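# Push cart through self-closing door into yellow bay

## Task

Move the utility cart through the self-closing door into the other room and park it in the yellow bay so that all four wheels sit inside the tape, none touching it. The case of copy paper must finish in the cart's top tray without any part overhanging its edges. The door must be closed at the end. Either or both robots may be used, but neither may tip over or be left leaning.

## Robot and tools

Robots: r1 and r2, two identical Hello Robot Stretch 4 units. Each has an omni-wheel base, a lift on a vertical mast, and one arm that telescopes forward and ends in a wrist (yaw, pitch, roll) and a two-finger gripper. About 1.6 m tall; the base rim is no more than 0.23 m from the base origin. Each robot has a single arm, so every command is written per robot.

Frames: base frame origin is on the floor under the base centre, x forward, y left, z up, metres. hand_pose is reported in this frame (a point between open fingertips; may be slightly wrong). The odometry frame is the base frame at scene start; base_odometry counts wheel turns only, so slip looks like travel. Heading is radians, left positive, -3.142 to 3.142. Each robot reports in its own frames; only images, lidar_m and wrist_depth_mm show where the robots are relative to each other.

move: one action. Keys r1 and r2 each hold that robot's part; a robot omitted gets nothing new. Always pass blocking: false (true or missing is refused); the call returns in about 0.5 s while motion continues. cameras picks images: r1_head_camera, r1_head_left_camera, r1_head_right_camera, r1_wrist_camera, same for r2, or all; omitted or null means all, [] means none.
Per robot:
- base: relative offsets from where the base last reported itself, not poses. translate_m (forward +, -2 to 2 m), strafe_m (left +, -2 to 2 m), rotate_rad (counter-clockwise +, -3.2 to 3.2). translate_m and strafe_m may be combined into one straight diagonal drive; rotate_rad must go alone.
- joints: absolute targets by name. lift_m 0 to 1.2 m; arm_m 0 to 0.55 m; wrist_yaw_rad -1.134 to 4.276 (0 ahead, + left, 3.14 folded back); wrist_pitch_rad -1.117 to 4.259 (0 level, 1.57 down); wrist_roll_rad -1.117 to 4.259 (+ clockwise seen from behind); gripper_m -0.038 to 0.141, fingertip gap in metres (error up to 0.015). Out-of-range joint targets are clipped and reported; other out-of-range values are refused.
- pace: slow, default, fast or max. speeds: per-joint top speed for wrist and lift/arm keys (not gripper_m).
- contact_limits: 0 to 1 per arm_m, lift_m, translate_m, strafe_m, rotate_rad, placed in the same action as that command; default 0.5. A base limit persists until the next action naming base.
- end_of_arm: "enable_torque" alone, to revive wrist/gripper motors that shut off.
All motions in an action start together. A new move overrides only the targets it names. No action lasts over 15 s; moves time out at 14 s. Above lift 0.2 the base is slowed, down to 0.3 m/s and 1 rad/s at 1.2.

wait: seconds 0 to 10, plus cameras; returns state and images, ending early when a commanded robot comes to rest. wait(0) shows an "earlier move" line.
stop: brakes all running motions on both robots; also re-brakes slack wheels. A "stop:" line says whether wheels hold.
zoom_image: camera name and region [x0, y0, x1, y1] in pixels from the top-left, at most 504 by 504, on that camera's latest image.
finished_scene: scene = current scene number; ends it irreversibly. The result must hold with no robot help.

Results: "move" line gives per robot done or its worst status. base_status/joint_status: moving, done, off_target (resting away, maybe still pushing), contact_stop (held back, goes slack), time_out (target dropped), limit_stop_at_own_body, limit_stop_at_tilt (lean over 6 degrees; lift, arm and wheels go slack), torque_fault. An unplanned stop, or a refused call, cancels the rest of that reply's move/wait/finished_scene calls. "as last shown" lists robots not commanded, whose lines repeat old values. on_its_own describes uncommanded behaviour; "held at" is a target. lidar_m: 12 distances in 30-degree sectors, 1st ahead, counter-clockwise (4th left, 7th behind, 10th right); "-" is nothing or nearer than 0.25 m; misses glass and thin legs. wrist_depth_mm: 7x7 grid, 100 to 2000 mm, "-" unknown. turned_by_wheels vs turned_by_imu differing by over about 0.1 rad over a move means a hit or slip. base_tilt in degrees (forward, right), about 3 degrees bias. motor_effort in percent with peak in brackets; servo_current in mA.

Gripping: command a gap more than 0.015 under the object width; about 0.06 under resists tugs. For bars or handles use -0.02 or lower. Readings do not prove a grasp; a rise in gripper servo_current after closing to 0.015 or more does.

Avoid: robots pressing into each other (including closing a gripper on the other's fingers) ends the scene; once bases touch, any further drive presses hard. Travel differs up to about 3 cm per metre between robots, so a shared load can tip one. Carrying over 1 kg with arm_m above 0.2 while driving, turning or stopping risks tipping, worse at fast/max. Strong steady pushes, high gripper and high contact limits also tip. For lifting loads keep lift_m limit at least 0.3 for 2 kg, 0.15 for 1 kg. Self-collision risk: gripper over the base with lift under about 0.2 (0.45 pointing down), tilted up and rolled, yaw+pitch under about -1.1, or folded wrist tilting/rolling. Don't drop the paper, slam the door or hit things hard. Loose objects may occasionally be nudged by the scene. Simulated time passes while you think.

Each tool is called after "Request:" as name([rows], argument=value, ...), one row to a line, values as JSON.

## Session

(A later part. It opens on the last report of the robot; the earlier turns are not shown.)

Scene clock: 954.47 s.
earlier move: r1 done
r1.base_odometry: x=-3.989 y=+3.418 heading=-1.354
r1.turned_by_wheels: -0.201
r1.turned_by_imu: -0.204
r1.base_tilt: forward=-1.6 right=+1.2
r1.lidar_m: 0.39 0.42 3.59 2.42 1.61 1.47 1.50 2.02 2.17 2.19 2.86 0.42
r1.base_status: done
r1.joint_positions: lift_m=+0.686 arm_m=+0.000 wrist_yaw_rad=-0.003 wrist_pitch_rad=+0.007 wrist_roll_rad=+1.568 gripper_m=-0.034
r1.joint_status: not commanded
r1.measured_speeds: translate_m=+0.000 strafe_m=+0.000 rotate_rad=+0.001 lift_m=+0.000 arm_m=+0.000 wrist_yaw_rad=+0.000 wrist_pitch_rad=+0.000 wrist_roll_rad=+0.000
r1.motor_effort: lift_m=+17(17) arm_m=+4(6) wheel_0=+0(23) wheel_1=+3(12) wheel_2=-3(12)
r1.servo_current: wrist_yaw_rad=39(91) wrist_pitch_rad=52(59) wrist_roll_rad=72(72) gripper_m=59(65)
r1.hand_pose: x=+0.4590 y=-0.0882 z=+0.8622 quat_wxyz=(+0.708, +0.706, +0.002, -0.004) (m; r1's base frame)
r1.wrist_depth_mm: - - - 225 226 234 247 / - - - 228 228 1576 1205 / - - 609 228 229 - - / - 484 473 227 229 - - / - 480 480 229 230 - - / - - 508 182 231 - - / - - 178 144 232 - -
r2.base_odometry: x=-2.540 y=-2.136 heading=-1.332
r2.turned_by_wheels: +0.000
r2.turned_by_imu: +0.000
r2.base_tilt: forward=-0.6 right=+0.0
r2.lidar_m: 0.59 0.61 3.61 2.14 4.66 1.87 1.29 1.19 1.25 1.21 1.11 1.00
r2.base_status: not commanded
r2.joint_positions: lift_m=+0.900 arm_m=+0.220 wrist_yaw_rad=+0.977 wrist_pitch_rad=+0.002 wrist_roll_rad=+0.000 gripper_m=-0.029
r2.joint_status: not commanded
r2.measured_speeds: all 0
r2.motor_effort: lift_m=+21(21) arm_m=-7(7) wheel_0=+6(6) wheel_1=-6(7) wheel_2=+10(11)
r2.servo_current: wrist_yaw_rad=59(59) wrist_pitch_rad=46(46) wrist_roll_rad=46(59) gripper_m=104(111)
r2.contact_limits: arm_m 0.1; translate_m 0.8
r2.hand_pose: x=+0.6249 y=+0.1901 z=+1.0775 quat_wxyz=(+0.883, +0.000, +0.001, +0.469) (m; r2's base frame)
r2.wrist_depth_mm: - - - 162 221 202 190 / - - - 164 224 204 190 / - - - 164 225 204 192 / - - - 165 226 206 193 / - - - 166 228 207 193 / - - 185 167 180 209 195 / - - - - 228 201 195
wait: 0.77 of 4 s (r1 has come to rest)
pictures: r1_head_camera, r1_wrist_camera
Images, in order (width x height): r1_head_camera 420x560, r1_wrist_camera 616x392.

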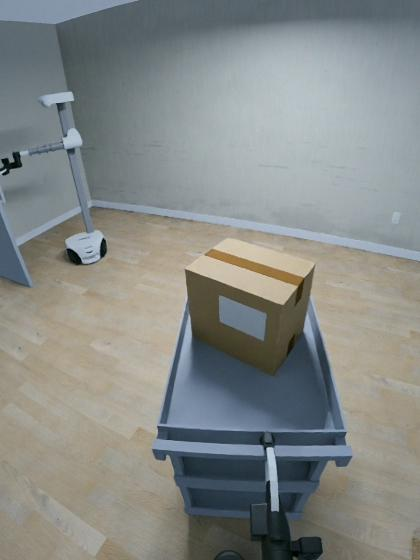

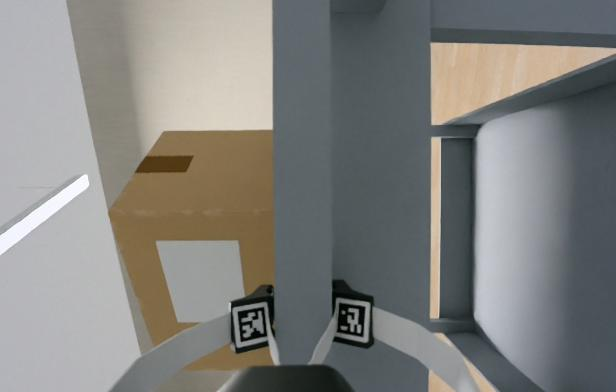

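Request:
move(blocking=false, r1={"base":{"strafe_m":0.48},"contact_limits":{"strafe_m":0.8}}, cameras=[])

Request:
wait(seconds=5, cameras=[])

Request:
move(blocking=false, r1={"base":{"rotate_rad":-0.45}}, cameras=[])

Request:
wait(seconds=4, cameras=["r1_head_camera","r1_head_left_camera"])

Scene clock: 961.87 s.
move: r1 moving
r1.base_odometry: x=-3.954 y=+3.425 heading=-1.355
r1.turned_by_wheels: +0.000
r1.turned_by_imu: -0.001
r1.base_tilt: forward=-1.5 right=+1.3
r1.lidar_m: 0.39 0.41 3.58 2.42 1.60 1.47 1.50 2.01 2.20 2.25 2.88 0.43
r1.base_status: strafe_m moving
r1.joint_positions: lift_m=+0.686 arm_m=+0.000 wrist_yaw_rad=-0.003 wrist_pitch_rad=+0.007 wrist_roll_rad=+1.568 gripper_m=-0.034
r1.joint_status: not commanded
r1.measured_speeds: translate_m=+0.000 strafe_m=+0.141 rotate_rad=-0.002 lift_m=+0.000 arm_m=+0.000 wrist_yaw_rad=+0.000 wrist_pitch_rad=+0.000 wrist_roll_rad=+0.000
r1.motor_effort: lift_m=+17(17) arm_m=+4(4) wheel_0=-14(16) wheel_1=+7(10) wheel_2=-1(2)
r1.servo_current: wrist_yaw_rad=46(59) wrist_pitch_rad=46(59) wrist_roll_rad=46(65) gripper_m=52(59)
r1.contact_limits: strafe_m 0.8
r1.hand_pose: x=+0.4590 y=-0.0883 z=+0.8622 quat_wxyz=(+0.708, +0.706, +0.002, -0.004) (m; r1's base frame)
r1.wrist_depth_mm: - - - 224 224 237 253 / - - - 224 225 1618 1205 / - - 585 226 227 - - / - 488 469 227 229 - - / - 484 484 229 230 - - / - - 512 170 181 - - / - - 178 143 233 - -
r2: as last shown
r2.base_tilt: forward=-0.6 right=+0.1
r2.lidar_m: 0.60 0.62 3.62 2.21 4.66 1.91 1.29 1.20 1.23 1.21 1.13 0.98
r2.motor_effort: lift_m=+21(21) arm_m=-7(7) wheel_0=+6(6) wheel_1=-6(7) wheel_2=+11(11)
r2.servo_current: wrist_yaw_rad=52(65) wrist_pitch_rad=39(46) wrist_roll_rad=52(52) gripper_m=98(104)
r2.contact_limits: arm_m 0.1; translate_m 0.8
r2.wrist_depth_mm: - - - 162 221 202 190 / - - - 164 224 203 190 / - - - 164 224 206 193 / - - - 165 226 206 193 / - - - 167 228 208 193 / - - 185 167 180 208 195 / - - - - 227 200 195
pictures: none
No camera images: "cameras" was empty.

Scene clock: 964.30 s.
earlier move: r1 done
r1.base_odometry: x=-3.520 y=+3.521 heading=-1.354
r1.turned_by_wheels: +0.000
r1.turned_by_imu: +0.001
r1.base_tilt: forward=-1.6 right=+1.3
r1.lidar_m: 0.45 2.65 3.19 2.06 1.44 1.31 1.33 1.72 2.60 2.66 3.36 0.33
r1.base_status: done
r1.joint_positions: lift_m=+0.686 arm_m=+0.000 wrist_yaw_rad=-0.004 wrist_pitch_rad=+0.007 wrist_roll_rad=+1.568 gripper_m=-0.034
r1.joint_status: not commanded
r1.measured_speeds: all 0
r1.motor_effort: lift_m=+17(17) arm_m=-4(4) wheel_0=-2(17) wheel_1=-1(10) wheel_2=-3(5)
r1.servo_current: wrist_yaw_rad=59(72) wrist_pitch_rad=46(59) wrist_roll_rad=52(65) gripper_m=59(65)
r1.contact_limits: strafe_m 0.8
r1.hand_pose: x=+0.4589 y=-0.0887 z=+0.8622 quat_wxyz=(+0.708, +0.706, +0.001, -0.004) (m; r1's base frame)
r1.wrist_depth_mm: - 343 345 - - 124 - / - 421 424 - - 139 - / - - 591 - 157 158 - / - - - - 181 195 - / - - - 108 215 1618 - / - - 186 - 178 1618 1308 / - - 178 141 338 402 407
r2.base_odometry: x=-2.540 y=-2.136 heading=-1.332
r2.turned_by_wheels: +0.000
r2.turned_by_imu: +0.000
r2.base_tilt: forward=-0.6 right=+0.0
r2.lidar_m: 0.59 0.59 2.85 2.25 4.66 1.85 1.28 1.19 1.25 1.20 1.10 1.03
r2.base_status: not commanded
r2.joint_positions: lift_m=+0.900 arm_m=+0.220 wrist_yaw_rad=+0.977 wrist_pitch_rad=+0.002 wrist_roll_rad=+0.000 gripper_m=-0.029
r2.joint_status: not commanded
r2.measured_speeds: all 0
r2.motor_effort: lift_m=+21(21) arm_m=-7(7) wheel_0=+6(6) wheel_1=-6(7) wheel_2=+10(11)
r2.servo_current: wrist_yaw_rad=46(65) wrist_pitch_rad=39(46) wrist_roll_rad=46(59) gripper_m=98(111)
r2.contact_limits: arm_m 0.1; translate_m 0.8
r2.hand_pose: x=+0.6249 y=+0.1901 z=+1.0775 quat_wxyz=(+0.883, +0.000, +0.001, +0.469) (m; r2's base frame)
r2.wrist_depth_mm: - - - 162 222 202 190 / - - - 164 224 203 191 / - - - 164 224 205 192 / - - - 165 226 206 193 / - - - 167 228 206 193 / - - 185 166 180 208 195 / - - - - 226 201 196
wait: 2.43 of 5 s (r1 has come to rest)
pictures: none
No camera images: "cameras" was empty.

Scene clock: 964.80 s.
move: r1 moving
r1.base_odometry: x=-3.520 y=+3.521 heading=-1.603
r1.turned_by_wheels: -0.249
r1.turned_by_imu: -0.248
r1.base_tilt: forward=-1.6 right=+1.3
r1.lidar_m: 0.43 0.50 2.65 3.11 1.63 1.33 1.30 1.46 2.37 2.60 2.89 0.37
r1.base_status: rotate_rad moving
r1.joint_positions: lift_m=+0.686 arm_m=+0.000 wrist_yaw_rad=+0.012 wrist_pitch_rad=+0.007 wrist_roll_rad=+1.568 gripper_m=-0.034
r1.joint_status: not commanded
r1.measured_speeds: translate_m=+0.001 strafe_m=+0.000 rotate_rad=-0.942 lift_m=+0.000 arm_m=+0.000 wrist_yaw_rad=+0.000 wrist_pitch_rad=+0.000 wrist_roll_rad=+0.000
r1.motor_effort: lift_m=+17(17) arm_m=-2(4) wheel_0=+20(20) wheel_1=+11(11) wheel_2=+9(11)
r1.servo_current: wrist_yaw_rad=72(78) wrist_pitch_rad=46(59) wrist_roll_rad=39(52) gripper_m=52(65)
r1.hand_pose: x=+0.4603 y=-0.0841 z=+0.8622 quat_wxyz=(+0.708, +0.706, +0.007, +0.001) (m; r1's base frame)
r1.wrist_depth_mm: - 433 439 - 151 152 - / - 402 399 102 164 164 - / - 436 442 110 178 - - / - - 564 120 195 - - / - - - - 214 1661 - / - - - - 228 1708 - / - - 174 - 176 133 -
r2: as last shown
r2.base_tilt: forward=-0.7 right=+0.1
r2.lidar_m: 0.61 0.61 2.83 2.26 4.67 1.89 1.28 1.21 1.23 1.21 1.12 1.01
r2.motor_effort: lift_m=+21(21) arm_m=-7(7) wheel_0=+6(6) wheel_1=-6(6) wheel_2=+11(11)
r2.servo_current: wrist_yaw_rad=46(59) wrist_pitch_rad=39(52) wrist_roll_rad=59(65) gripper_m=104(111)
r2.contact_limits: arm_m 0.1; translate_m 0.8
r2.wrist_depth_mm: - - - 161 221 202 190 / - - - 164 224 203 190 / - - - 164 224 205 192 / - - - 165 225 206 193 / - - - 166 227 207 194 / - - 185 167 179 208 195 / - - - - 227 201 195
pictures: none
No camera images: "cameras" was empty.

Scene clock: 965.77 s.
earlier move: r1 done
r1.base_odometry: x=-3.520 y=+3.521 heading=-1.805
r1.turned_by_wheels: -0.201
r1.turned_by_imu: -0.203
r1.base_tilt: forward=-1.6 right=+1.2
r1.lidar_m: 0.40 0.40 2.65 3.17 1.94 1.39 1.32 1.35 1.88 2.59 2.71 0.42
r1.base_status: done
r1.joint_positions: lift_m=+0.686 arm_m=+0.000 wrist_yaw_rad=-0.003 wrist_pitch_rad=+0.007 wrist_roll_rad=+1.568 gripper_m=-0.034
r1.joint_status: not commanded
r1.measured_speeds: all 0
r1.motor_effort: lift_m=+17(17) arm_m=+4(5) wheel_0=+0(20) wheel_1=+2(11) wheel_2=-3(12)
r1.servo_current: wrist_yaw_rad=59(78) wrist_pitch_rad=52(65) wrist_roll_rad=52(59) gripper_m=59(65)
r1.hand_pose: x=+0.4590 y=-0.0882 z=+0.8622 quat_wxyz=(+0.708, +0.706, +0.002, -0.004) (m; r1's base frame)
r1.wrist_depth_mm: - - - 160 219 230 251 / - - - 219 221 1576 - / - - 574 222 223 - - / - 484 462 166 226 - - / - 488 484 228 230 - - / - - 517 182 231 - - / - - 177 144 234 - -
r2.base_odometry: x=-2.540 y=-2.136 heading=-1.332
r2.turned_by_wheels: +0.000
r2.turned_by_imu: +0.000
r2.base_tilt: forward=-0.6 right=+0.0
r2.lidar_m: 0.59 0.59 2.85 2.26 4.64 1.89 1.29 1.21 1.24 1.20 1.13 0.98
r2.base_status: not commanded
r2.joint_positions: lift_m=+0.900 arm_m=+0.220 wrist_yaw_rad=+0.977 wrist_pitch_rad=+0.002 wrist_roll_rad=+0.000 gripper_m=-0.029
r2.joint_status: not commanded
r2.measured_speeds: all 0
r2.motor_effort: lift_m=+21(21) arm_m=-7(7) wheel_0=+6(6) wheel_1=-6(7) wheel_2=+11(11)
r2.servo_current: wrist_yaw_rad=46(59) wrist_pitch_rad=46(52) wrist_roll_rad=46(65) gripper_m=98(111)
r2.contact_limits: arm_m 0.1; translate_m 0.8
r2.hand_pose: x=+0.6249 y=+0.1901 z=+1.0775 quat_wxyz=(+0.883, +0.000, +0.001, +0.469) (m; r2's base frame)
r2.wrist_depth_mm: - - - 162 222 202 189 / - - - 164 224 203 190 / - - - 164 225 204 192 / - - - 165 225 206 193 / - - - 166 227 206 194 / - - 185 167 180 207 195 / - - - - 226 201 195
wait: 0.97 of 4 s (r1 has come to rest)
pictures: r1_head_camera, r1_head_left_camera
Images, in order (width x height): r1_head_camera 420x560, r1_head_left_camera 420x672.

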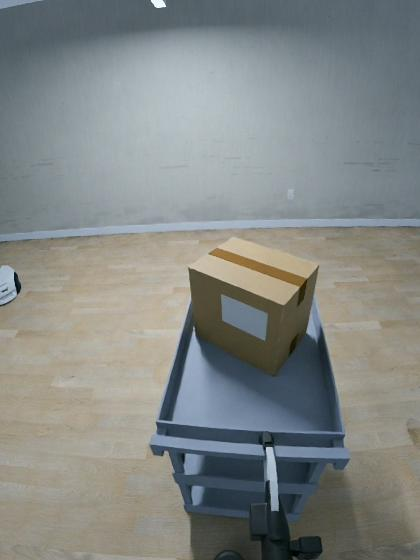

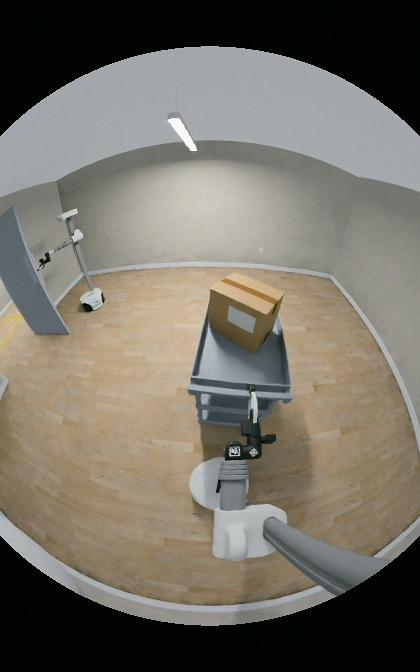

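Request:
move(blocking=false, r1={"base":{"strafe_m":0.5},"contact_limits":{"strafe_m":0.8}}, cameras=[])

Request:
wait(seconds=5, cameras=[])

Request:
move(blocking=false, r1={"base":{"rotate_rad":-0.5}}, cameras=[])

Request:
wait(seconds=4, cameras=["r1_head_camera","r1_head_left_camera"])

Scene clock: 985.10 s.
move: r1 moving
r1.base_odometry: x=-3.485 y=+3.512 heading=-1.805
r1.turned_by_wheels: -0.001
r1.turned_by_imu: -0.001
r1.base_tilt: forward=-1.6 right=+1.3
r1.lidar_m: 0.40 0.43 2.60 3.14 1.93 1.38 1.31 1.34 1.89 2.64 2.73 0.43
r1.base_status: strafe_m moving
r1.joint_positions: lift_m=+0.686 arm_m=+0.000 wrist_yaw_rad=-0.003 wrist_pitch_rad=+0.007 wrist_roll_rad=+1.568 gripper_m=-0.034
r1.joint_status: not commanded
r1.measured_speeds: translate_m=-0.001 strafe_m=+0.141 rotate_rad=+0.004 lift_m=+0.000 arm_m=+0.000 wrist_yaw_rad=+0.000 wrist_pitch_rad=+0.000 wrist_roll_rad=+0.000
r1.motor_effort: lift_m=+17(17) arm_m=-2(4) wheel_0=-14(15) wheel_1=+8(10) wheel_2=-1(2)
r1.servo_current: wrist_yaw_rad=46(65) wrist_pitch_rad=52(52) wrist_roll_rad=39(65) gripper_m=52(65)
r1.contact_limits: strafe_m 0.8
r1.hand_pose: x=+0.4590 y=-0.0884 z=+0.8622 quat_wxyz=(+0.708, +0.706, +0.001, -0.004) (m; r1's base frame)
r1.wrist_depth_mm: - - - 217 218 232 247 / - - - 221 221 1576 - / - - 569 224 224 - - / - 469 459 166 227 - - / - 512 480 228 229 - - / - - 525 171 181 - - / - - 178 144 236 - -
r2: as last shown
r2.lidar_m: 0.58 0.62 2.83 2.27 4.67 1.86 1.29 1.20 1.24 1.21 1.13 1.03
r2.servo_current: wrist_yaw_rad=52(59) wrist_pitch_rad=46(52) wrist_roll_rad=46(52) gripper_m=98(104)
r2.contact_limits: arm_m 0.1; translate_m 0.8
r2.wrist_depth_mm: - - - 162 221 202 190 / - - - 163 224 203 191 / - - - 164 224 205 191 / - - - 165 226 206 192 / - - - 167 228 206 194 / - - 185 167 180 207 195 / - - - - 227 201 195
pictures: none
No camera images: "cameras" was empty.

Scene clock: 987.60 s.
earlier move: r1 done
r1.base_odometry: x=-3.034 y=+3.405 heading=-1.805
r1.turned_by_wheels: +0.000
r1.turned_by_imu: +0.001
r1.base_tilt: forward=-1.6 right=+1.3
r1.lidar_m: 0.45 2.46 2.26 2.68 1.94 1.41 1.32 1.36 1.85 3.11 0.62 0.32
r1.base_status: done
r1.joint_positions: lift_m=+0.686 arm_m=+0.000 wrist_yaw_rad=-0.005 wrist_pitch_rad=+0.007 wrist_roll_rad=+1.568 gripper_m=-0.034
r1.joint_status: not commanded
r1.measured_speeds: all 0
r1.motor_effort: lift_m=+17(17) arm_m=-4(4) wheel_0=-2(18) wheel_1=-1(10) wheel_2=-3(5)
r1.servo_current: wrist_yaw_rad=46(72) wrist_pitch_rad=52(59) wrist_roll_rad=33(65) gripper_m=59(65)
r1.contact_limits: strafe_m 0.8
r1.hand_pose: x=+0.4589 y=-0.0888 z=+0.8622 quat_wxyz=(+0.708, +0.706, +0.001, -0.004) (m; r1's base frame)
r1.wrist_depth_mm: 370 345 - - - - - / - 500 - - - 124 - / - - - - - 150 - / - - - - - 179 - / - - - - - 1618 - / - - 185 115 172 1661 477 / - - 183 - 178 132 1160
r2.base_odometry: x=-2.540 y=-2.136 heading=-1.332
r2.turned_by_wheels: +0.000
r2.turned_by_imu: +0.000
r2.base_tilt: forward=-0.6 right=+0.1
r2.lidar_m: 0.61 0.61 2.50 2.15 4.68 1.90 1.28 1.19 1.24 1.23 1.12 0.98
r2.base_status: not commanded
r2.joint_positions: lift_m=+0.900 arm_m=+0.220 wrist_yaw_rad=+0.977 wrist_pitch_rad=+0.002 wrist_roll_rad=+0.000 gripper_m=-0.029
r2.joint_status: not commanded
r2.measured_speeds: all 0
r2.motor_effort: lift_m=+20(21) arm_m=-7(7) wheel_0=+6(6) wheel_1=-6(7) wheel_2=+10(11)
r2.servo_current: wrist_yaw_rad=39(59) wrist_pitch_rad=46(52) wrist_roll_rad=46(52) gripper_m=98(111)
r2.contact_limits: arm_m 0.1; translate_m 0.8
r2.hand_pose: x=+0.6249 y=+0.1901 z=+1.0775 quat_wxyz=(+0.883, +0.000, +0.001, +0.469) (m; r2's base frame)
r2.wrist_depth_mm: - - - 162 222 202 190 / - - - 164 224 204 191 / - - - 164 225 205 191 / - - - 165 226 206 193 / - - - 167 227 207 193 / - - 185 167 180 208 196 / - - - - 226 201 196
wait: 2.50 of 5 s (r1 has come to rest)
pictures: none
No camera images: "cameras" was empty.

Scene clock: 988.10 s.
move: r1 moving
r1.base_odometry: x=-3.034 y=+3.405 heading=-2.055
r1.turned_by_wheels: -0.250
r1.turned_by_imu: -0.249
r1.base_tilt: forward=-1.6 right=+1.3
r1.lidar_m: 0.42 0.59 2.23 2.68 2.68 1.55 1.32 1.33 1.55 2.71 3.10 0.36
r1.base_status: rotate_rad moving
r1.joint_positions: lift_m=+0.686 arm_m=+0.000 wrist_yaw_rad=+0.013 wrist_pitch_rad=+0.007 wrist_roll_rad=+1.569 gripper_m=-0.034
r1.joint_status: not commanded
r1.measured_speeds: translate_m=+0.000 strafe_m=+0.001 rotate_rad=-0.977 lift_m=+0.000 arm_m=+0.000 wrist_yaw_rad=+0.000 wrist_pitch_rad=+0.000 wrist_roll_rad=+0.000
r1.motor_effort: lift_m=+17(17) arm_m=+0(4) wheel_0=+19(20) wheel_1=+10(11) wheel_2=+10(13)
r1.servo_current: wrist_yaw_rad=91(91) wrist_pitch_rad=52(59) wrist_roll_rad=59(59) gripper_m=59(65)
r1.hand_pose: x=+0.4604 y=-0.0836 z=+0.8622 quat_wxyz=(+0.708, +0.706, +0.007, +0.002) (m; r1's base frame)
r1.wrist_depth_mm: - 379 375 - - 130 - / - 370 375 - 142 143 - / - 508 492 - 159 159 - / - - - - 179 - - / - - - 110 206 1618 - / - - - - 224 1618 - / - - 176 - 175 135 1281
r2: as last shown
r2.lidar_m: 0.58 0.63 2.51 2.20 4.65 1.88 1.28 1.20 1.23 1.24 1.12 0.98
r2.motor_effort: lift_m=+21(21) arm_m=-7(7) wheel_0=+6(6) wheel_1=-6(6) wheel_2=+11(11)
r2.servo_current: wrist_yaw_rad=52(59) wrist_pitch_rad=39(46) wrist_roll_rad=46(52) gripper_m=104(111)
r2.contact_limits: arm_m 0.1; translate_m 0.8
r2.wrist_depth_mm: - - - 162 221 202 190 / - - - 164 224 203 191 / - - - 164 226 205 192 / - - - 165 226 206 193 / - - - 166 228 206 193 / - - 184 167 180 208 195 / - - - - 227 200 196
pictures: none
No camera images: "cameras" was empty.

Scene clock: 988.90 s.
earlier move: r1 done
r1.base_odometry: x=-3.034 y=+3.405 heading=-2.305
r1.turned_by_wheels: -0.251
r1.turned_by_imu: -0.255
r1.base_tilt: forward=-1.6 right=+1.3
r1.lidar_m: 0.39 0.42 2.48 2.25 2.66 1.92 1.39 1.33 1.38 1.90 3.08 0.42
r1.base_status: done
r1.joint_positions: lift_m=+0.686 arm_m=+0.000 wrist_yaw_rad=-0.003 wrist_pitch_rad=+0.007 wrist_roll_rad=+1.569 gripper_m=-0.034
r1.joint_status: not commanded
r1.measured_speeds: all 0
r1.motor_effort: lift_m=+17(17) arm_m=+4(5) wheel_0=-3(20) wheel_1=-1(11) wheel_2=-1(13)
r1.servo_current: wrist_yaw_rad=46(91) wrist_pitch_rad=46(59) wrist_roll_rad=46(59) gripper_m=52(65)
r1.hand_pose: x=+0.4590 y=-0.0882 z=+0.8622 quat_wxyz=(+0.708, +0.706, +0.002, -0.004) (m; r1's base frame)
r1.wrist_depth_mm: - - - - 219 231 232 / - - - 220 221 1576 - / - - 591 223 224 - - / - 488 473 165 226 - - / - 488 473 168 230 - - / - - 508 170 229 - - / - - 178 143 234 - -
r2.base_odometry: x=-2.540 y=-2.136 heading=-1.332
r2.turned_by_wheels: +0.000
r2.turned_by_imu: +0.000
r2.base_tilt: forward=-0.7 right=+0.0
r2.lidar_m: 0.60 0.65 2.47 2.29 4.68 1.89 1.29 1.21 1.20 1.23 1.15 0.97
r2.base_status: not commanded
r2.joint_positions: lift_m=+0.900 arm_m=+0.220 wrist_yaw_rad=+0.977 wrist_pitch_rad=+0.002 wrist_roll_rad=+0.000 gripper_m=-0.029
r2.joint_status: not commanded
r2.measured_speeds: all 0
r2.motor_effort: lift_m=+21(21) arm_m=-7(7) wheel_0=+6(7) wheel_1=-6(7) wheel_2=+11(11)
r2.servo_current: wrist_yaw_rad=46(59) wrist_pitch_rad=46(46) wrist_roll_rad=52(59) gripper_m=104(111)
r2.contact_limits: arm_m 0.1; translate_m 0.8
r2.hand_pose: x=+0.6249 y=+0.1901 z=+1.0775 quat_wxyz=(+0.883, +0.000, +0.001, +0.469) (m; r2's base frame)
r2.wrist_depth_mm: - - - 162 221 202 190 / - - - 164 224 202 190 / - - - 165 226 206 191 / - - - 165 225 206 193 / - - - 166 228 207 194 / - - 184 166 180 208 195 / - - - - 226 201 196
wait: 0.80 of 4 s (r1 has come to rest)
pictures: r1_head_camera, r1_head_left_camera
Images, in order (width x height): r1_head_camera 420x560, r1_head_left_camera 420x672.

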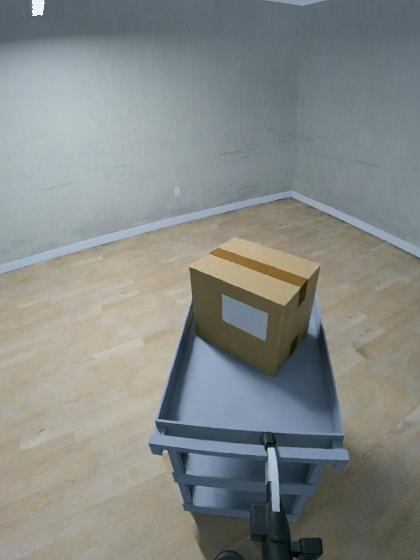

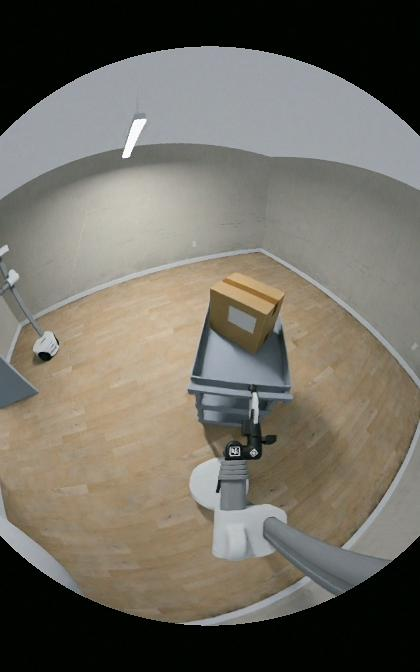

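Request:
move(blocking=false, r1={"base":{"strafe_m":0.52},"contact_limits":{"strafe_m":0.8}}, cameras=[])

Request:
wait(seconds=5, cameras=[])

Request:
move(blocking=false, r1={"base":{"rotate_rad":-0.5}}, cameras=[])

Request:
wait(seconds=4, cameras=["r1_head_camera"])

Request:
move(blocking=false, r1={"base":{"strafe_m":0.58},"contact_limits":{"strafe_m":0.8}}, cameras=[])

Request:
wait(seconds=5, cameras=[])

Request:
move(blocking=false, r1={"base":{"rotate_rad":-0.5}}, cameras=[])

Request:
wait(seconds=4)

Scene clock: 1001.97 s.
move: r1 moving
r1.base_odometry: x=-3.007 y=+3.380 heading=-2.306
r1.turned_by_wheels: +0.000
r1.turned_by_imu: -0.001
r1.base_tilt: forward=-1.6 right=+1.3
r1.lidar_m: 0.38 0.44 2.42 2.22 2.63 1.92 1.40 1.36 1.43 1.93 3.11 0.42
r1.base_status: strafe_m moving
r1.joint_positions: lift_m=+0.686 arm_m=+0.000 wrist_yaw_rad=-0.003 wrist_pitch_rad=+0.007 wrist_roll_rad=+1.569 gripper_m=-0.034
r1.joint_status: not commanded
r1.measured_speeds: translate_m=+0.001 strafe_m=+0.141 rotate_rad=-0.003 lift_m=+0.000 arm_m=+0.000 wrist_yaw_rad=+0.000 wrist_pitch_rad=+0.000 wrist_roll_rad=+0.000
r1.motor_effort: lift_m=+17(17) arm_m=+4(4) wheel_0=-12(14) wheel_1=+6(10) wheel_2=+1(2)
r1.servo_current: wrist_yaw_rad=46(59) wrist_pitch_rad=52(52) wrist_roll_rad=59(65) gripper_m=52(59)
r1.contact_limits: strafe_m 0.8
r1.hand_pose: x=+0.4590 y=-0.0882 z=+0.8622 quat_wxyz=(+0.708, +0.706, +0.002, -0.004) (m; r1's base frame)
r1.wrist_depth_mm: - - - - 216 224 238 / - - - 216 218 1537 - / - - 564 220 223 - - / - 480 459 164 225 - - / - 492 488 226 229 - - / - - 206 182 180 - - / - - 178 143 236 - -
r2: as last shown
r2.base_tilt: forward=-0.7 right=+0.1
r2.lidar_m: 0.57 0.61 2.45 2.29 4.67 1.86 1.28 1.21 1.23 1.22 1.14 1.00
r2.motor_effort: lift_m=+21(21) arm_m=-7(7) wheel_0=+6(6) wheel_1=-6(7) wheel_2=+11(11)
r2.servo_current: wrist_yaw_rad=39(59) wrist_pitch_rad=46(46) wrist_roll_rad=46(59) gripper_m=104(111)
r2.contact_limits: arm_m 0.1; translate_m 0.8
r2.wrist_depth_mm: - - - 162 221 202 190 / - - - 164 224 202 191 / - - - 164 225 204 192 / - - - 165 226 206 193 / - - - 166 228 207 194 / - - 185 167 180 208 195 / - - - - 227 201 196
pictures: none
No camera images: "cameras" was empty.

Scene clock: 1004.53 s.
earlier move: r1 done
r1.base_odometry: x=-2.648 y=+3.056 heading=-2.306
r1.turned_by_wheels: +0.000
r1.turned_by_imu: +0.001
r1.base_tilt: forward=-1.6 right=+1.3
r1.lidar_m: 0.46 3.12 1.74 1.77 2.23 2.27 1.66 1.58 1.68 2.29 0.62 0.34
r1.base_status: done
r1.joint_positions: lift_m=+0.686 arm_m=+0.000 wrist_yaw_rad=-0.004 wrist_pitch_rad=+0.007 wrist_roll_rad=+1.569 gripper_m=-0.034
r1.joint_status: not commanded
r1.measured_speeds: all 0
r1.motor_effort: lift_m=+17(17) arm_m=+4(4) wheel_0=-1(17) wheel_1=+0(11) wheel_2=-2(3)
r1.servo_current: wrist_yaw_rad=39(72) wrist_pitch_rad=52(59) wrist_roll_rad=52(72) gripper_m=59(65)
r1.contact_limits: strafe_m 0.8
r1.hand_pose: x=+0.4589 y=-0.0884 z=+0.8622 quat_wxyz=(+0.708, +0.706, +0.001, -0.004) (m; r1's base frame)
r1.wrist_depth_mm: 379 359 - - - - - / - 517 - - - - - / - - - - - - - / - - - - - - - / - - - - - 1576 - / - - 184 - 172 1618 436 / - - 182 - 427 133 1182
r2.base_odometry: x=-2.540 y=-2.136 heading=-1.332
r2.turned_by_wheels: +0.000
r2.turned_by_imu: +0.000
r2.base_tilt: forward=-0.6 right=+0.0
r2.lidar_m: 0.60 0.61 2.03 1.93 4.68 1.88 1.29 1.20 1.26 1.20 1.12 1.01
r2.base_status: not commanded
r2.joint_positions: lift_m=+0.900 arm_m=+0.220 wrist_yaw_rad=+0.977 wrist_pitch_rad=+0.002 wrist_roll_rad=+0.000 gripper_m=-0.029
r2.joint_status: not commanded
r2.measured_speeds: all 0
r2.motor_effort: lift_m=+21(21) arm_m=-7(7) wheel_0=+6(6) wheel_1=-6(7) wheel_2=+11(11)
r2.servo_current: wrist_yaw_rad=33(59) wrist_pitch_rad=39(46) wrist_roll_rad=59(59) gripper_m=111(111)
r2.contact_limits: arm_m 0.1; translate_m 0.8
r2.hand_pose: x=+0.6249 y=+0.1901 z=+1.0775 quat_wxyz=(+0.883, +0.000, +0.001, +0.469) (m; r2's base frame)
r2.wrist_depth_mm: - - - 162 222 202 189 / - - - 164 224 202 191 / - - - 164 224 205 192 / - - - 166 226 206 194 / 1808 - - 166 228 207 194 / - - 185 167 179 207 195 / - 1863 - - 226 200 195
wait: 2.57 of 5 s (r1 has come to rest)
pictures: none
No camera images: "cameras" was empty.

Scene clock: 1005.03 s.
move: r1 moving
r1.base_odometry: x=-2.648 y=+3.056 heading=-2.555
r1.turned_by_wheels: -0.250
r1.turned_by_imu: -0.249
r1.base_tilt: forward=-1.6 right=+1.3
r1.lidar_m: 0.44 0.57 2.01 1.75 2.23 2.24 1.81 1.61 1.60 1.88 3.38 0.34
r1.base_status: rotate_rad moving
r1.joint_positions: lift_m=+0.686 arm_m=+0.000 wrist_yaw_rad=+0.014 wrist_pitch_rad=+0.007 wrist_roll_rad=+1.569 gripper_m=-0.034
r1.joint_status: not commanded
r1.measured_speeds: translate_m=+0.000 strafe_m=-0.002 rotate_rad=-0.975 lift_m=+0.000 arm_m=+0.000 wrist_yaw_rad=+0.000 wrist_pitch_rad=+0.000 wrist_roll_rad=+0.000
r1.motor_effort: lift_m=+17(17) arm_m=+3(4) wheel_0=+22(23) wheel_1=+12(12) wheel_2=+11(13)
r1.servo_current: wrist_yaw_rad=91(91) wrist_pitch_rad=46(59) wrist_roll_rad=65(65) gripper_m=59(59)
r1.hand_pose: x=+0.4605 y=-0.0834 z=+0.8622 quat_wxyz=(+0.708, +0.706, +0.008, +0.002) (m; r1's base frame)
r1.wrist_depth_mm: - 382 384 - - - - / - 370 375 - 142 142 - / - 477 484 - 158 158 - / - - - - 178 180 - / - - - 108 206 1618 - / - - - - 224 1618 - / - - 176 - 176 135 1308
r2: as last shown
r2.base_tilt: forward=-0.6 right=+0.1
r2.lidar_m: 0.62 0.61 1.99 1.97 4.66 1.89 1.29 1.20 1.24 1.22 1.13 1.03
r2.motor_effort: lift_m=+21(21) arm_m=-7(7) wheel_0=+6(7) wheel_1=-6(7) wheel_2=+11(11)
r2.servo_current: wrist_yaw_rad=46(59) wrist_pitch_rad=46(46) wrist_roll_rad=46(59) gripper_m=111(111)
r2.contact_limits: arm_m 0.1; translate_m 0.8
r2.wrist_depth_mm: - - - 161 221 202 190 / - - - 164 224 203 190 / - - - 164 225 206 192 / - - - 165 225 206 193 / 1863 - - 166 228 208 193 / - - 185 167 180 208 195 / - 144 - - 226 201 196
pictures: none
No camera images: "cameras" was empty.

Scene clock: 1005.83 s.
earlier move: r1 done
r1.base_odometry: x=-2.648 y=+3.056 heading=-2.806
r1.turned_by_wheels: -0.251
r1.turned_by_imu: -0.256
r1.base_tilt: forward=-1.6 right=+1.2
r1.lidar_m: 0.42 0.45 3.13 1.74 1.80 2.23 2.23 1.66 1.61 1.68 2.30 0.42
r1.base_status: done
r1.joint_positions: lift_m=+0.686 arm_m=+0.000 wrist_yaw_rad=-0.003 wrist_pitch_rad=+0.007 wrist_roll_rad=+1.569 gripper_m=-0.034
r1.joint_status: not commanded
r1.measured_speeds: all 0
r1.motor_effort: lift_m=+17(17) arm_m=+4(6) wheel_0=-2(23) wheel_1=-1(12) wheel_2=-1(13)
r1.servo_current: wrist_yaw_rad=65(91) wrist_pitch_rad=59(59) wrist_roll_rad=46(65) gripper_m=59(65)
r1.hand_pose: x=+0.4590 y=-0.0882 z=+0.8622 quat_wxyz=(+0.708, +0.706, +0.002, -0.004) (m; r1's base frame)
r1.wrist_depth_mm: - - - - 216 222 224 / - - - 216 218 1576 - / - - 580 220 221 - - / - 492 473 163 224 - - / - 488 477 167 229 - - / - - 521 170 229 - - / - - 176 142 236 - -
r2.base_odometry: x=-2.540 y=-2.136 heading=-1.332
r2.turned_by_wheels: +0.000
r2.turned_by_imu: +0.000
r2.base_tilt: forward=-0.6 right=+0.0
r2.lidar_m: 0.59 0.62 2.01 2.09 4.67 1.88 1.30 1.19 1.24 1.22 1.13 1.01
r2.base_status: not commanded
r2.joint_positions: lift_m=+0.900 arm_m=+0.220 wrist_yaw_rad=+0.977 wrist_pitch_rad=+0.002 wrist_roll_rad=+0.000 gripper_m=-0.029
r2.joint_status: not commanded
r2.measured_speeds: all 0
r2.motor_effort: lift_m=+21(21) arm_m=-7(7) wheel_0=+6(7) wheel_1=-6(7) wheel_2=+11(11)
r2.servo_current: wrist_yaw_rad=46(59) wrist_pitch_rad=39(46) wrist_roll_rad=46(59) gripper_m=104(111)
r2.contact_limits: arm_m 0.1; translate_m 0.8
r2.hand_pose: x=+0.6249 y=+0.1901 z=+1.0775 quat_wxyz=(+0.883, +0.000, +0.001, +0.469) (m; r2's base frame)
r2.wrist_depth_mm: - - - 162 222 202 189 / - - - 164 224 202 190 / - - - 165 225 205 191 / - - - 165 226 206 193 / - - - 167 228 208 194 / - - 184 167 180 208 195 / - 1756 - - 227 201 195
wait: 0.80 of 4 s (r1 has come to rest)
pictures: r1_head_camera
Images, in order (width x height): r1_head_camera 420x560.

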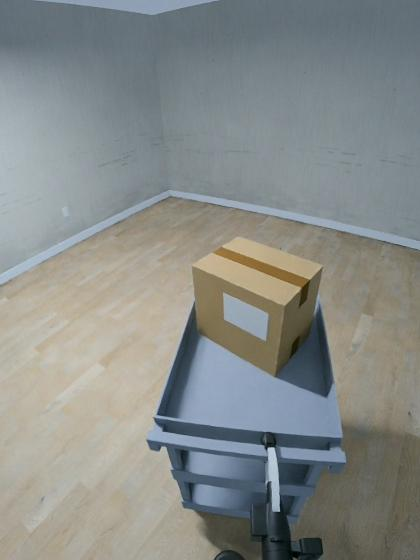

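Scene clock: 1006.33 s.
move: r1 moving
r1.base_odometry: x=-2.637 y=+3.022 heading=-2.806
r1.turned_by_wheels: +0.000
r1.turned_by_imu: +0.000
r1.base_tilt: forward=-1.6 right=+1.3
r1.lidar_m: 0.40 0.46 3.08 1.72 1.78 2.22 2.29 1.71 1.62 1.72 2.40 0.42
r1.base_status: strafe_m moving
r1.joint_positions: lift_m=+0.686 arm_m=+0.000 wrist_yaw_rad=-0.003 wrist_pitch_rad=+0.007 wrist_roll_rad=+1.569 gripper_m=-0.034
r1.joint_status: not commanded
r1.measured_speeds: translate_m=+0.001 strafe_m=+0.143 rotate_rad=-0.003 lift_m=+0.000 arm_m=+0.000 wrist_yaw_rad=+0.000 wrist_pitch_rad=+0.000 wrist_roll_rad=+0.000
r1.motor_effort: lift_m=+17(17) arm_m=+4(4) wheel_0=-13(16) wheel_1=+10(10) wheel_2=+0(1)
r1.servo_current: wrist_yaw_rad=46(72) wrist_pitch_rad=52(59) wrist_roll_rad=52(52) gripper_m=59(59)
r1.contact_limits: strafe_m 0.8
r1.hand_pose: x=+0.4590 y=-0.0882 z=+0.8622 quat_wxyz=(+0.708, +0.706, +0.002, -0.004) (m; r1's base frame)
r1.wrist_depth_mm: - - - - 211 219 220 / - - - - 214 1618 - / - - 554 216 219 - - / - 473 459 163 224 - - / - 500 492 226 229 - - / - - 521 182 181 - - / - - 177 142 238 - -
r2: as last shown
r2.base_tilt: forward=-0.7 right=+0.1
r2.lidar_m: 0.59 0.61 2.00 2.03 4.67 1.91 1.29 1.21 1.22 1.21 1.12 0.98
r2.motor_effort: lift_m=+21(21) arm_m=-7(7) wheel_0=+6(6) wheel_1=-7(7) wheel_2=+11(11)
r2.servo_current: wrist_yaw_rad=59(59) wrist_pitch_rad=39(46) wrist_roll_rad=39(59) gripper_m=104(111)
r2.contact_limits: arm_m 0.1; translate_m 0.8
r2.wrist_depth_mm: - - - 162 221 202 190 / - - - 164 224 204 191 / - - - 164 225 205 192 / - - - 165 226 206 193 / 1921 - - 166 228 207 193 / - - 184 167 180 208 195 / - 1808 - - 226 201 196
pictures: none
No camera images: "cameras" was empty.

Scene clock: 1009.10 s.
earlier move: r1 done
r1.base_odometry: x=-2.458 y=+2.508 heading=-2.806
r1.turned_by_wheels: +0.000
r1.turned_by_imu: +0.000
r1.base_tilt: forward=-1.6 right=+1.3
r1.lidar_m: 0.45 2.71 2.62 1.41 1.17 1.93 2.06 2.18 2.09 2.22 0.53 0.31
r1.base_status: done
r1.joint_positions: lift_m=+0.686 arm_m=+0.000 wrist_yaw_rad=-0.005 wrist_pitch_rad=+0.007 wrist_roll_rad=+1.569 gripper_m=-0.034
r1.joint_status: not commanded
r1.measured_speeds: all 0
r1.motor_effort: lift_m=+17(17) arm_m=+4(4) wheel_0=-6(17) wheel_1=-1(11) wheel_2=-1(2)
r1.servo_current: wrist_yaw_rad=59(72) wrist_pitch_rad=52(59) wrist_roll_rad=52(65) gripper_m=52(65)
r1.contact_limits: strafe_m 0.8
r1.hand_pose: x=+0.4588 y=-0.0888 z=+0.8622 quat_wxyz=(+0.708, +0.706, +0.001, -0.004) (m; r1's base frame)
r1.wrist_depth_mm: - 375 - - - - - / - - - - - - - / - - - - - - - / - - - - - - - / - - - - - - - / - - - - - 442 449 / - - - 105 165 133 1182
r2.base_odometry: x=-2.540 y=-2.136 heading=-1.332
r2.turned_by_wheels: +0.000
r2.turned_by_imu: +0.000
r2.base_tilt: forward=-0.6 right=+0.0
r2.lidar_m: 0.61 0.63 1.44 1.72 4.67 1.90 1.27 1.20 1.23 1.21 1.12 0.97
r2.base_status: not commanded
r2.joint_positions: lift_m=+0.900 arm_m=+0.220 wrist_yaw_rad=+0.977 wrist_pitch_rad=+0.002 wrist_roll_rad=+0.000 gripper_m=-0.029
r2.joint_status: not commanded
r2.measured_speeds: all 0
r2.motor_effort: lift_m=+21(21) arm_m=-7(7) wheel_0=+6(6) wheel_1=-6(7) wheel_2=+11(11)
r2.servo_current: wrist_yaw_rad=39(65) wrist_pitch_rad=33(46) wrist_roll_rad=52(59) gripper_m=98(111)
r2.contact_limits: arm_m 0.1; translate_m 0.8
r2.hand_pose: x=+0.6249 y=+0.1901 z=+1.0775 quat_wxyz=(+0.883, +0.000, +0.001, +0.469) (m; r2's base frame)
r2.wrist_depth_mm: - - - 162 221 202 190 / - - - 164 224 203 191 / - - - 164 224 205 191 / - - - 165 227 206 193 / 1618 1537 - 166 228 207 193 / - - 185 166 180 208 195 / - 1537 - - 226 201 196
wait: 2.77 of 5 s (r1 has come to rest)
pictures: none
No camera images: "cameras" was empty.

Scene clock: 1009.60 s.
move: r1 moving
r1.base_odometry: x=-2.457 y=+2.508 heading=-3.055
r1.turned_by_wheels: -0.249
r1.turned_by_imu: -0.248
r1.base_tilt: forward=-1.6 right=+1.2
r1.lidar_m: 0.43 0.64 2.62 1.43 1.17 1.63 1.93 2.33 2.10 2.11 2.54 0.35
r1.base_status: rotate_rad moving
r1.joint_positions: lift_m=+0.686 arm_m=+0.000 wrist_yaw_rad=+0.015 wrist_pitch_rad=+0.007 wrist_roll_rad=+1.569 gripper_m=-0.034
r1.joint_status: not commanded
r1.measured_speeds: translate_m=+0.001 strafe_m=-0.002 rotate_rad=-0.963 lift_m=+0.000 arm_m=-0.001 wrist_yaw_rad=+0.043 wrist_pitch_rad=+0.000 wrist_roll_rad=+0.000
r1.motor_effort: lift_m=+17(17) arm_m=-2(4) wheel_0=+21(21) wheel_1=+12(12) wheel_2=+14(14)
r1.servo_current: wrist_yaw_rad=85(85) wrist_pitch_rad=52(59) wrist_roll_rad=59(72) gripper_m=65(65)
r1.hand_pose: x=+0.4606 y=-0.0830 z=+0.8622 quat_wxyz=(+0.708, +0.706, +0.008, +0.003) (m; r1's base frame)
r1.wrist_depth_mm: 342 338 - - - - - / - 397 - - - - - / - - 591 - - - - / - - - - - 167 - / - - - - - 1576 - / - - - 103 223 1661 - / - - 176 115 175 135 430
r2: as last shown
r2.base_tilt: forward=-0.6 right=+0.1
r2.lidar_m: 0.58 0.62 1.44 1.74 4.65 1.85 1.28 1.20 1.25 1.21 1.12 1.00
r2.motor_effort: lift_m=+20(21) arm_m=-7(7) wheel_0=+6(7) wheel_1=-6(7) wheel_2=+11(11)
r2.servo_current: wrist_yaw_rad=46(59) wrist_pitch_rad=46(46) wrist_roll_rad=46(52) gripper_m=98(111)
r2.contact_limits: arm_m 0.1; translate_m 0.8
r2.wrist_depth_mm: - - - 162 220 202 190 / - - - 164 224 204 190 / - - - 164 225 205 192 / - - - 165 225 206 193 / 1661 - - 166 228 206 194 / - - 185 167 180 208 195 / 1863 1863 - - 226 201 195
pictures: none
No camera images: "cameras" was empty.

Scene clock: 1010.60 s.
earlier move: r1 done
r1.base_odometry: x=-2.458 y=+2.509 heading=+2.976
r1.turned_by_wheels: -0.251
r1.turned_by_imu: -0.256
r1.base_tilt: forward=-1.5 right=+1.3
r1.lidar_m: 0.41 0.46 2.71 2.64 1.33 1.19 1.95 2.06 2.16 2.08 2.19 0.40
r1.base_status: done
r1.joint_positions: lift_m=+0.686 arm_m=+0.000 wrist_yaw_rad=-0.003 wrist_pitch_rad=+0.007 wrist_roll_rad=+1.569 gripper_m=-0.034
r1.joint_status: not commanded
r1.measured_speeds: all 0
r1.motor_effort: lift_m=+17(17) arm_m=+4(5) wheel_0=-1(22) wheel_1=-2(12) wheel_2=+0(14)
r1.servo_current: wrist_yaw_rad=46(98) wrist_pitch_rad=52(59) wrist_roll_rad=33(72) gripper_m=59(65)
r1.hand_pose: x=+0.4590 y=-0.0883 z=+0.8622 quat_wxyz=(+0.708, +0.706, +0.002, -0.004) (m; r1's base frame)
r1.wrist_depth_mm: - - - - 201 207 210 / - - - 148 206 - - / - - 517 151 211 - - / - 455 455 157 219 - - / - 535 504 162 224 - - / - - 554 169 182 - - / - - 176 142 241 - -
r2.base_odometry: x=-2.540 y=-2.136 heading=-1.332
r2.turned_by_wheels: +0.000
r2.turned_by_imu: +0.000
r2.base_tilt: forward=-0.6 right=+0.1
r2.lidar_m: 0.59 0.63 1.45 1.79 4.66 1.90 1.28 1.21 1.22 1.20 1.13 1.01
r2.base_status: not commanded
r2.joint_positions: lift_m=+0.900 arm_m=+0.220 wrist_yaw_rad=+0.977 wrist_pitch_rad=+0.002 wrist_roll_rad=+0.000 gripper_m=-0.029
r2.joint_status: not commanded
r2.measured_speeds: all 0
r2.motor_effort: lift_m=+21(21) arm_m=-7(7) wheel_0=+6(7) wheel_1=-6(7) wheel_2=+11(11)
r2.servo_current: wrist_yaw_rad=52(59) wrist_pitch_rad=39(46) wrist_roll_rad=52(52) gripper_m=104(111)
r2.contact_limits: arm_m 0.1; translate_m 0.8
r2.hand_pose: x=+0.6249 y=+0.1901 z=+1.0775 quat_wxyz=(+0.883, +0.000, +0.001, +0.469) (m; r2's base frame)
r2.wrist_depth_mm: - - - 162 222 202 189 / - - - 164 224 203 190 / - - - 164 225 205 191 / - - - 165 225 206 193 / 1708 - - 167 228 206 193 / - - 184 167 180 208 195 / 1756 1756 - - 226 201 195
wait: 1.00 of 4 s (r1 has come to rest)
pictures: r1_head_camera, r1_head_left_camera, r1_head_right_camera, r1_wrist_camera, r2_head_camera, r2_head_left_camera, r2_head_right_camera, r2_wrist_camera
Images, in order (width x height): r1_head_camera 420x560, r1_head_left_camera 420x672, r1_head_right_camera 420x672, r1_wrist_camera 616x392, r2_head_camera 420x560, r2_head_left_camera 420x672, r2_head_right_camera 420x672, r2_wrist_camera 616x392.

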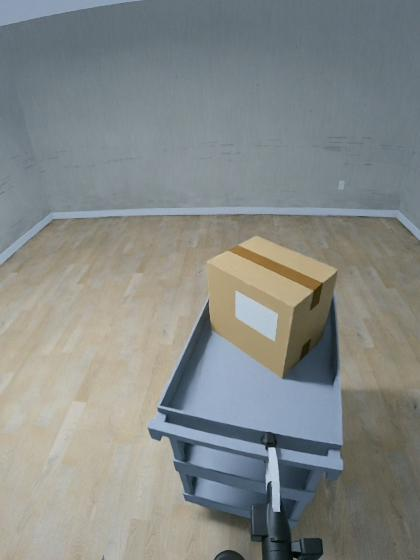

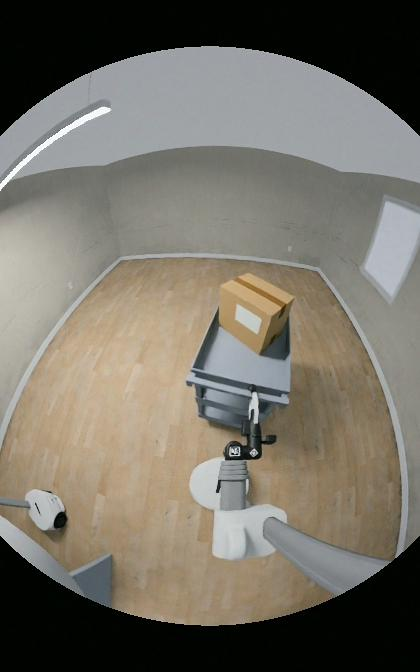

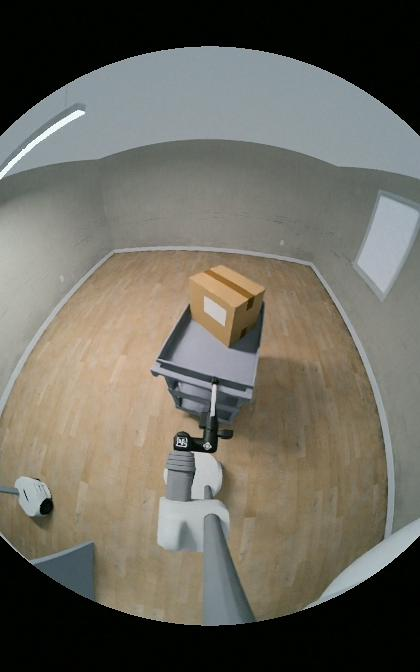

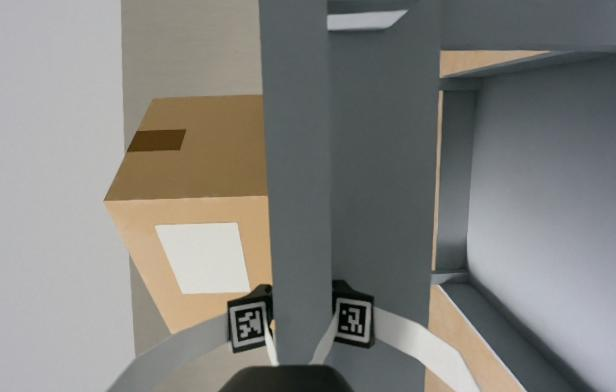

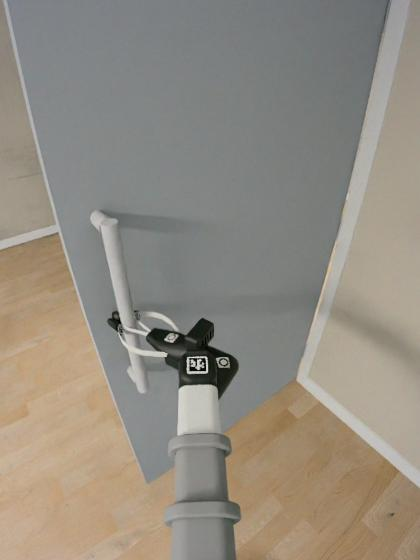

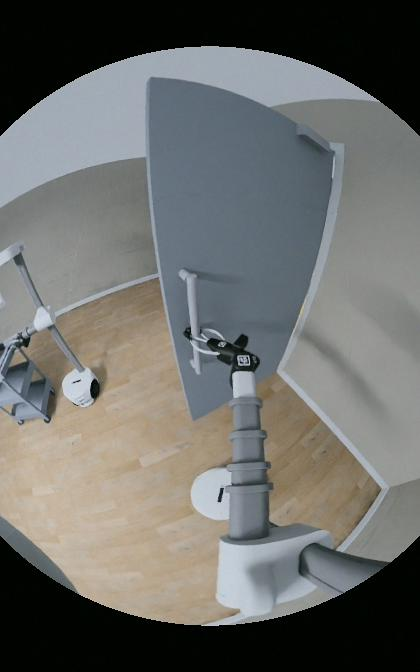

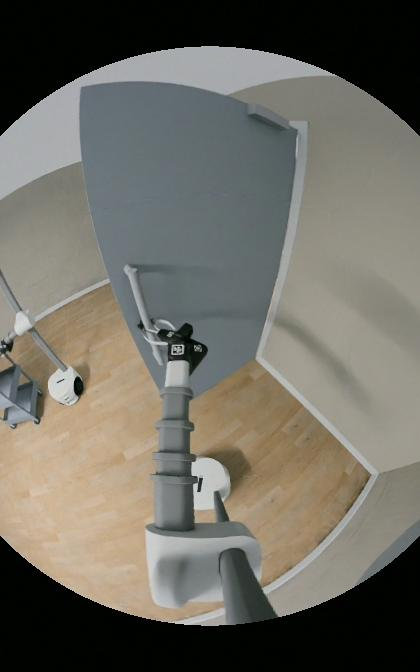

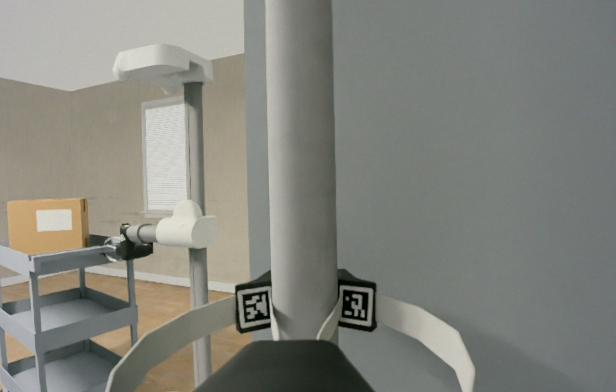

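Request:
move(blocking=false, r1={"base":{"translate_m":-0.45,"strafe_m":0.2},"contact_limits":{"translate_m":0.8}}, cameras=[])

Request:
wait(seconds=5, cameras=["r1_head_left_camera","r1_wrist_camera","r2_head_left_camera"])

Scene clock: 1020.00 s.
move: r1 moving
r1.base_odometry: x=-2.429 y=+2.490 heading=+2.976
r1.turned_by_wheels: -0.001
r1.turned_by_imu: -0.001
r1.base_tilt: forward=-1.5 right=+1.3
r1.lidar_m: 0.41 0.46 2.69 2.61 1.27 1.15 1.91 2.05 2.16 2.10 2.23 0.41
r1.base_status: translate_m moving; strafe_m moving
r1.joint_positions: lift_m=+0.686 arm_m=+0.000 wrist_yaw_rad=-0.003 wrist_pitch_rad=+0.007 wrist_roll_rad=+1.569 gripper_m=-0.034
r1.joint_status: not commanded
r1.measured_speeds: translate_m=-0.121 strafe_m=+0.054 rotate_rad=+0.002 lift_m=+0.000 arm_m=+0.000 wrist_yaw_rad=+0.000 wrist_pitch_rad=+0.000 wrist_roll_rad=+0.000
r1.motor_effort: lift_m=+17(17) arm_m=-4(4) wheel_0=-13(13) wheel_1=-5(6) wheel_2=+13(13)
r1.servo_current: wrist_yaw_rad=46(52) wrist_pitch_rad=52(59) wrist_roll_rad=52(72) gripper_m=65(65)
r1.contact_limits: translate_m 0.8
r1.hand_pose: x=+0.4591 y=-0.0882 z=+0.8622 quat_wxyz=(+0.708, +0.706, +0.002, -0.004) (m; r1's base frame)
r1.wrist_depth_mm: - - - - 196 203 - / - - - - 202 - - / - 535 496 148 209 - - / - 452 452 - 216 - - / - - 521 161 225 - - / - - 206 170 181 - - / - - 176 143 243 - -
r2: as last shown
r2.base_tilt: forward=-0.7 right=+0.0
r2.lidar_m: 0.60 0.64 1.41 1.75 4.67 1.87 1.28 1.21 1.24 1.22 1.12 1.02
r2.motor_effort: lift_m=+21(21) arm_m=-7(7) wheel_0=+6(6) wheel_1=-6(7) wheel_2=+11(11)
r2.servo_current: wrist_yaw_rad=33(52) wrist_pitch_rad=46(46) wrist_roll_rad=46(59) gripper_m=104(104)
r2.contact_limits: arm_m 0.1; translate_m 0.8
r2.wrist_depth_mm: - - - 162 222 202 189 / - - - 164 224 203 190 / - - - 165 226 205 191 / - - - 165 227 206 193 / 1661 - - 166 229 207 193 / - - 185 167 180 208 195 / 1499 - - - 227 201 196
pictures: none
No camera images: "cameras" was empty.

Scene clock: 1022.53 s.
earlier move: r1 done
r1.base_odometry: x=-2.047 y=+2.237 heading=+2.976
r1.turned_by_wheels: +0.000
r1.turned_by_imu: -0.001
r1.base_tilt: forward=-1.6 right=+1.3
r1.lidar_m: 0.46 3.32 2.54 1.09 0.75 0.88 1.54 1.57 2.26 2.27 2.39 0.35
r1.base_status: done
r1.joint_positions: lift_m=+0.686 arm_m=+0.000 wrist_yaw_rad=-0.003 wrist_pitch_rad=+0.007 wrist_roll_rad=+1.569 gripper_m=-0.034
r1.joint_status: not commanded
r1.measured_speeds: all 0
r1.motor_effort: lift_m=+17(17) arm_m=+4(4) wheel_0=-1(16) wheel_1=-3(7) wheel_2=-1(13)
r1.servo_current: wrist_yaw_rad=39(72) wrist_pitch_rad=46(59) wrist_roll_rad=33(72) gripper_m=52(65)
r1.contact_limits: translate_m 0.8
r1.hand_pose: x=+0.4590 y=-0.0882 z=+0.8622 quat_wxyz=(+0.708, +0.706, +0.002, -0.004) (m; r1's base frame)
r1.wrist_depth_mm: - 410 407 - - - - / - 387 389 - 157 155 - / - 466 469 - 171 168 - / - - 654 110 191 - - / - - - 121 216 1756 - / - - 208 - 180 1618 - / - - 176 150 175 1430 -
r2.base_odometry: x=-2.540 y=-2.136 heading=-1.332
r2.turned_by_wheels: +0.000
r2.turned_by_imu: +0.000
r2.base_tilt: forward=-0.7 right=+0.1
r2.lidar_m: 0.59 0.59 1.10 1.57 4.66 1.91 1.29 1.19 1.25 1.21 1.15 1.01
r2.base_status: not commanded
r2.joint_positions: lift_m=+0.900 arm_m=+0.220 wrist_yaw_rad=+0.977 wrist_pitch_rad=+0.002 wrist_roll_rad=+0.000 gripper_m=-0.029
r2.joint_status: not commanded
r2.measured_speeds: all 0
r2.motor_effort: lift_m=+20(21) arm_m=-7(7) wheel_0=+6(6) wheel_1=-7(7) wheel_2=+11(11)
r2.servo_current: wrist_yaw_rad=59(59) wrist_pitch_rad=39(46) wrist_roll_rad=39(65) gripper_m=104(111)
r2.contact_limits: arm_m 0.1; translate_m 0.8
r2.hand_pose: x=+0.6249 y=+0.1901 z=+1.0775 quat_wxyz=(+0.883, +0.000, +0.001, +0.469) (m; r2's base frame)
r2.wrist_depth_mm: - - 265 162 221 202 189 / - - - 164 224 204 191 / - - - 164 225 206 192 / - - - 166 225 206 193 / - 1499 1078 167 228 206 193 / - 1921 184 167 180 208 195 / - 137 - - 227 200 195
wait: 2.53 of 5 s (r1 has come to rest)
pictures: r1_head_left_camera, r1_wrist_camera, r2_head_left_camera
Images, in order (width x height): r1_head_left_camera 420x672, r1_wrist_camera 616x392, r2_head_left_camera 420x672.

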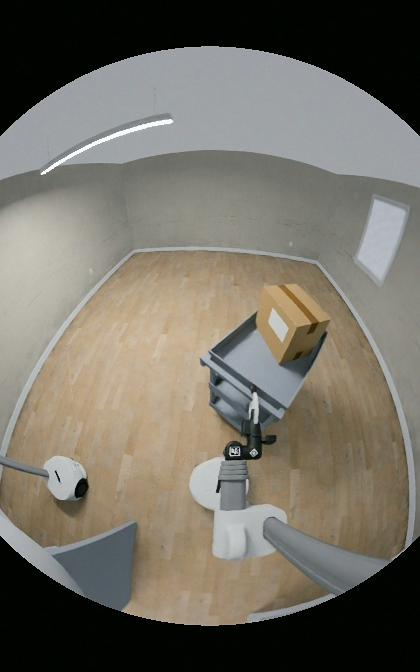

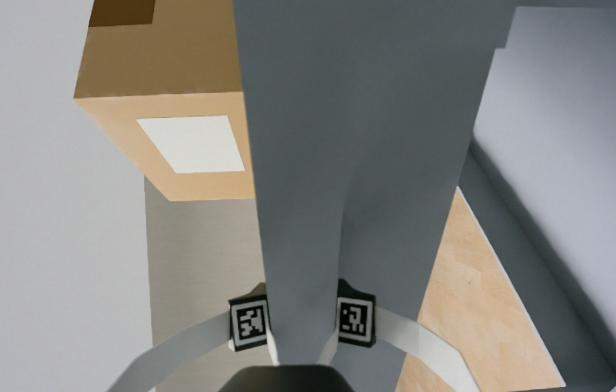

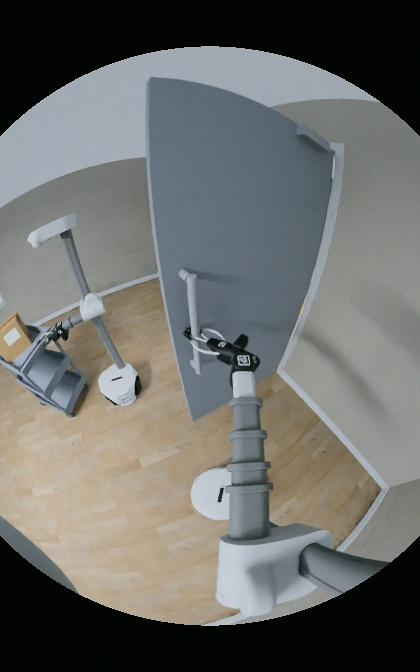

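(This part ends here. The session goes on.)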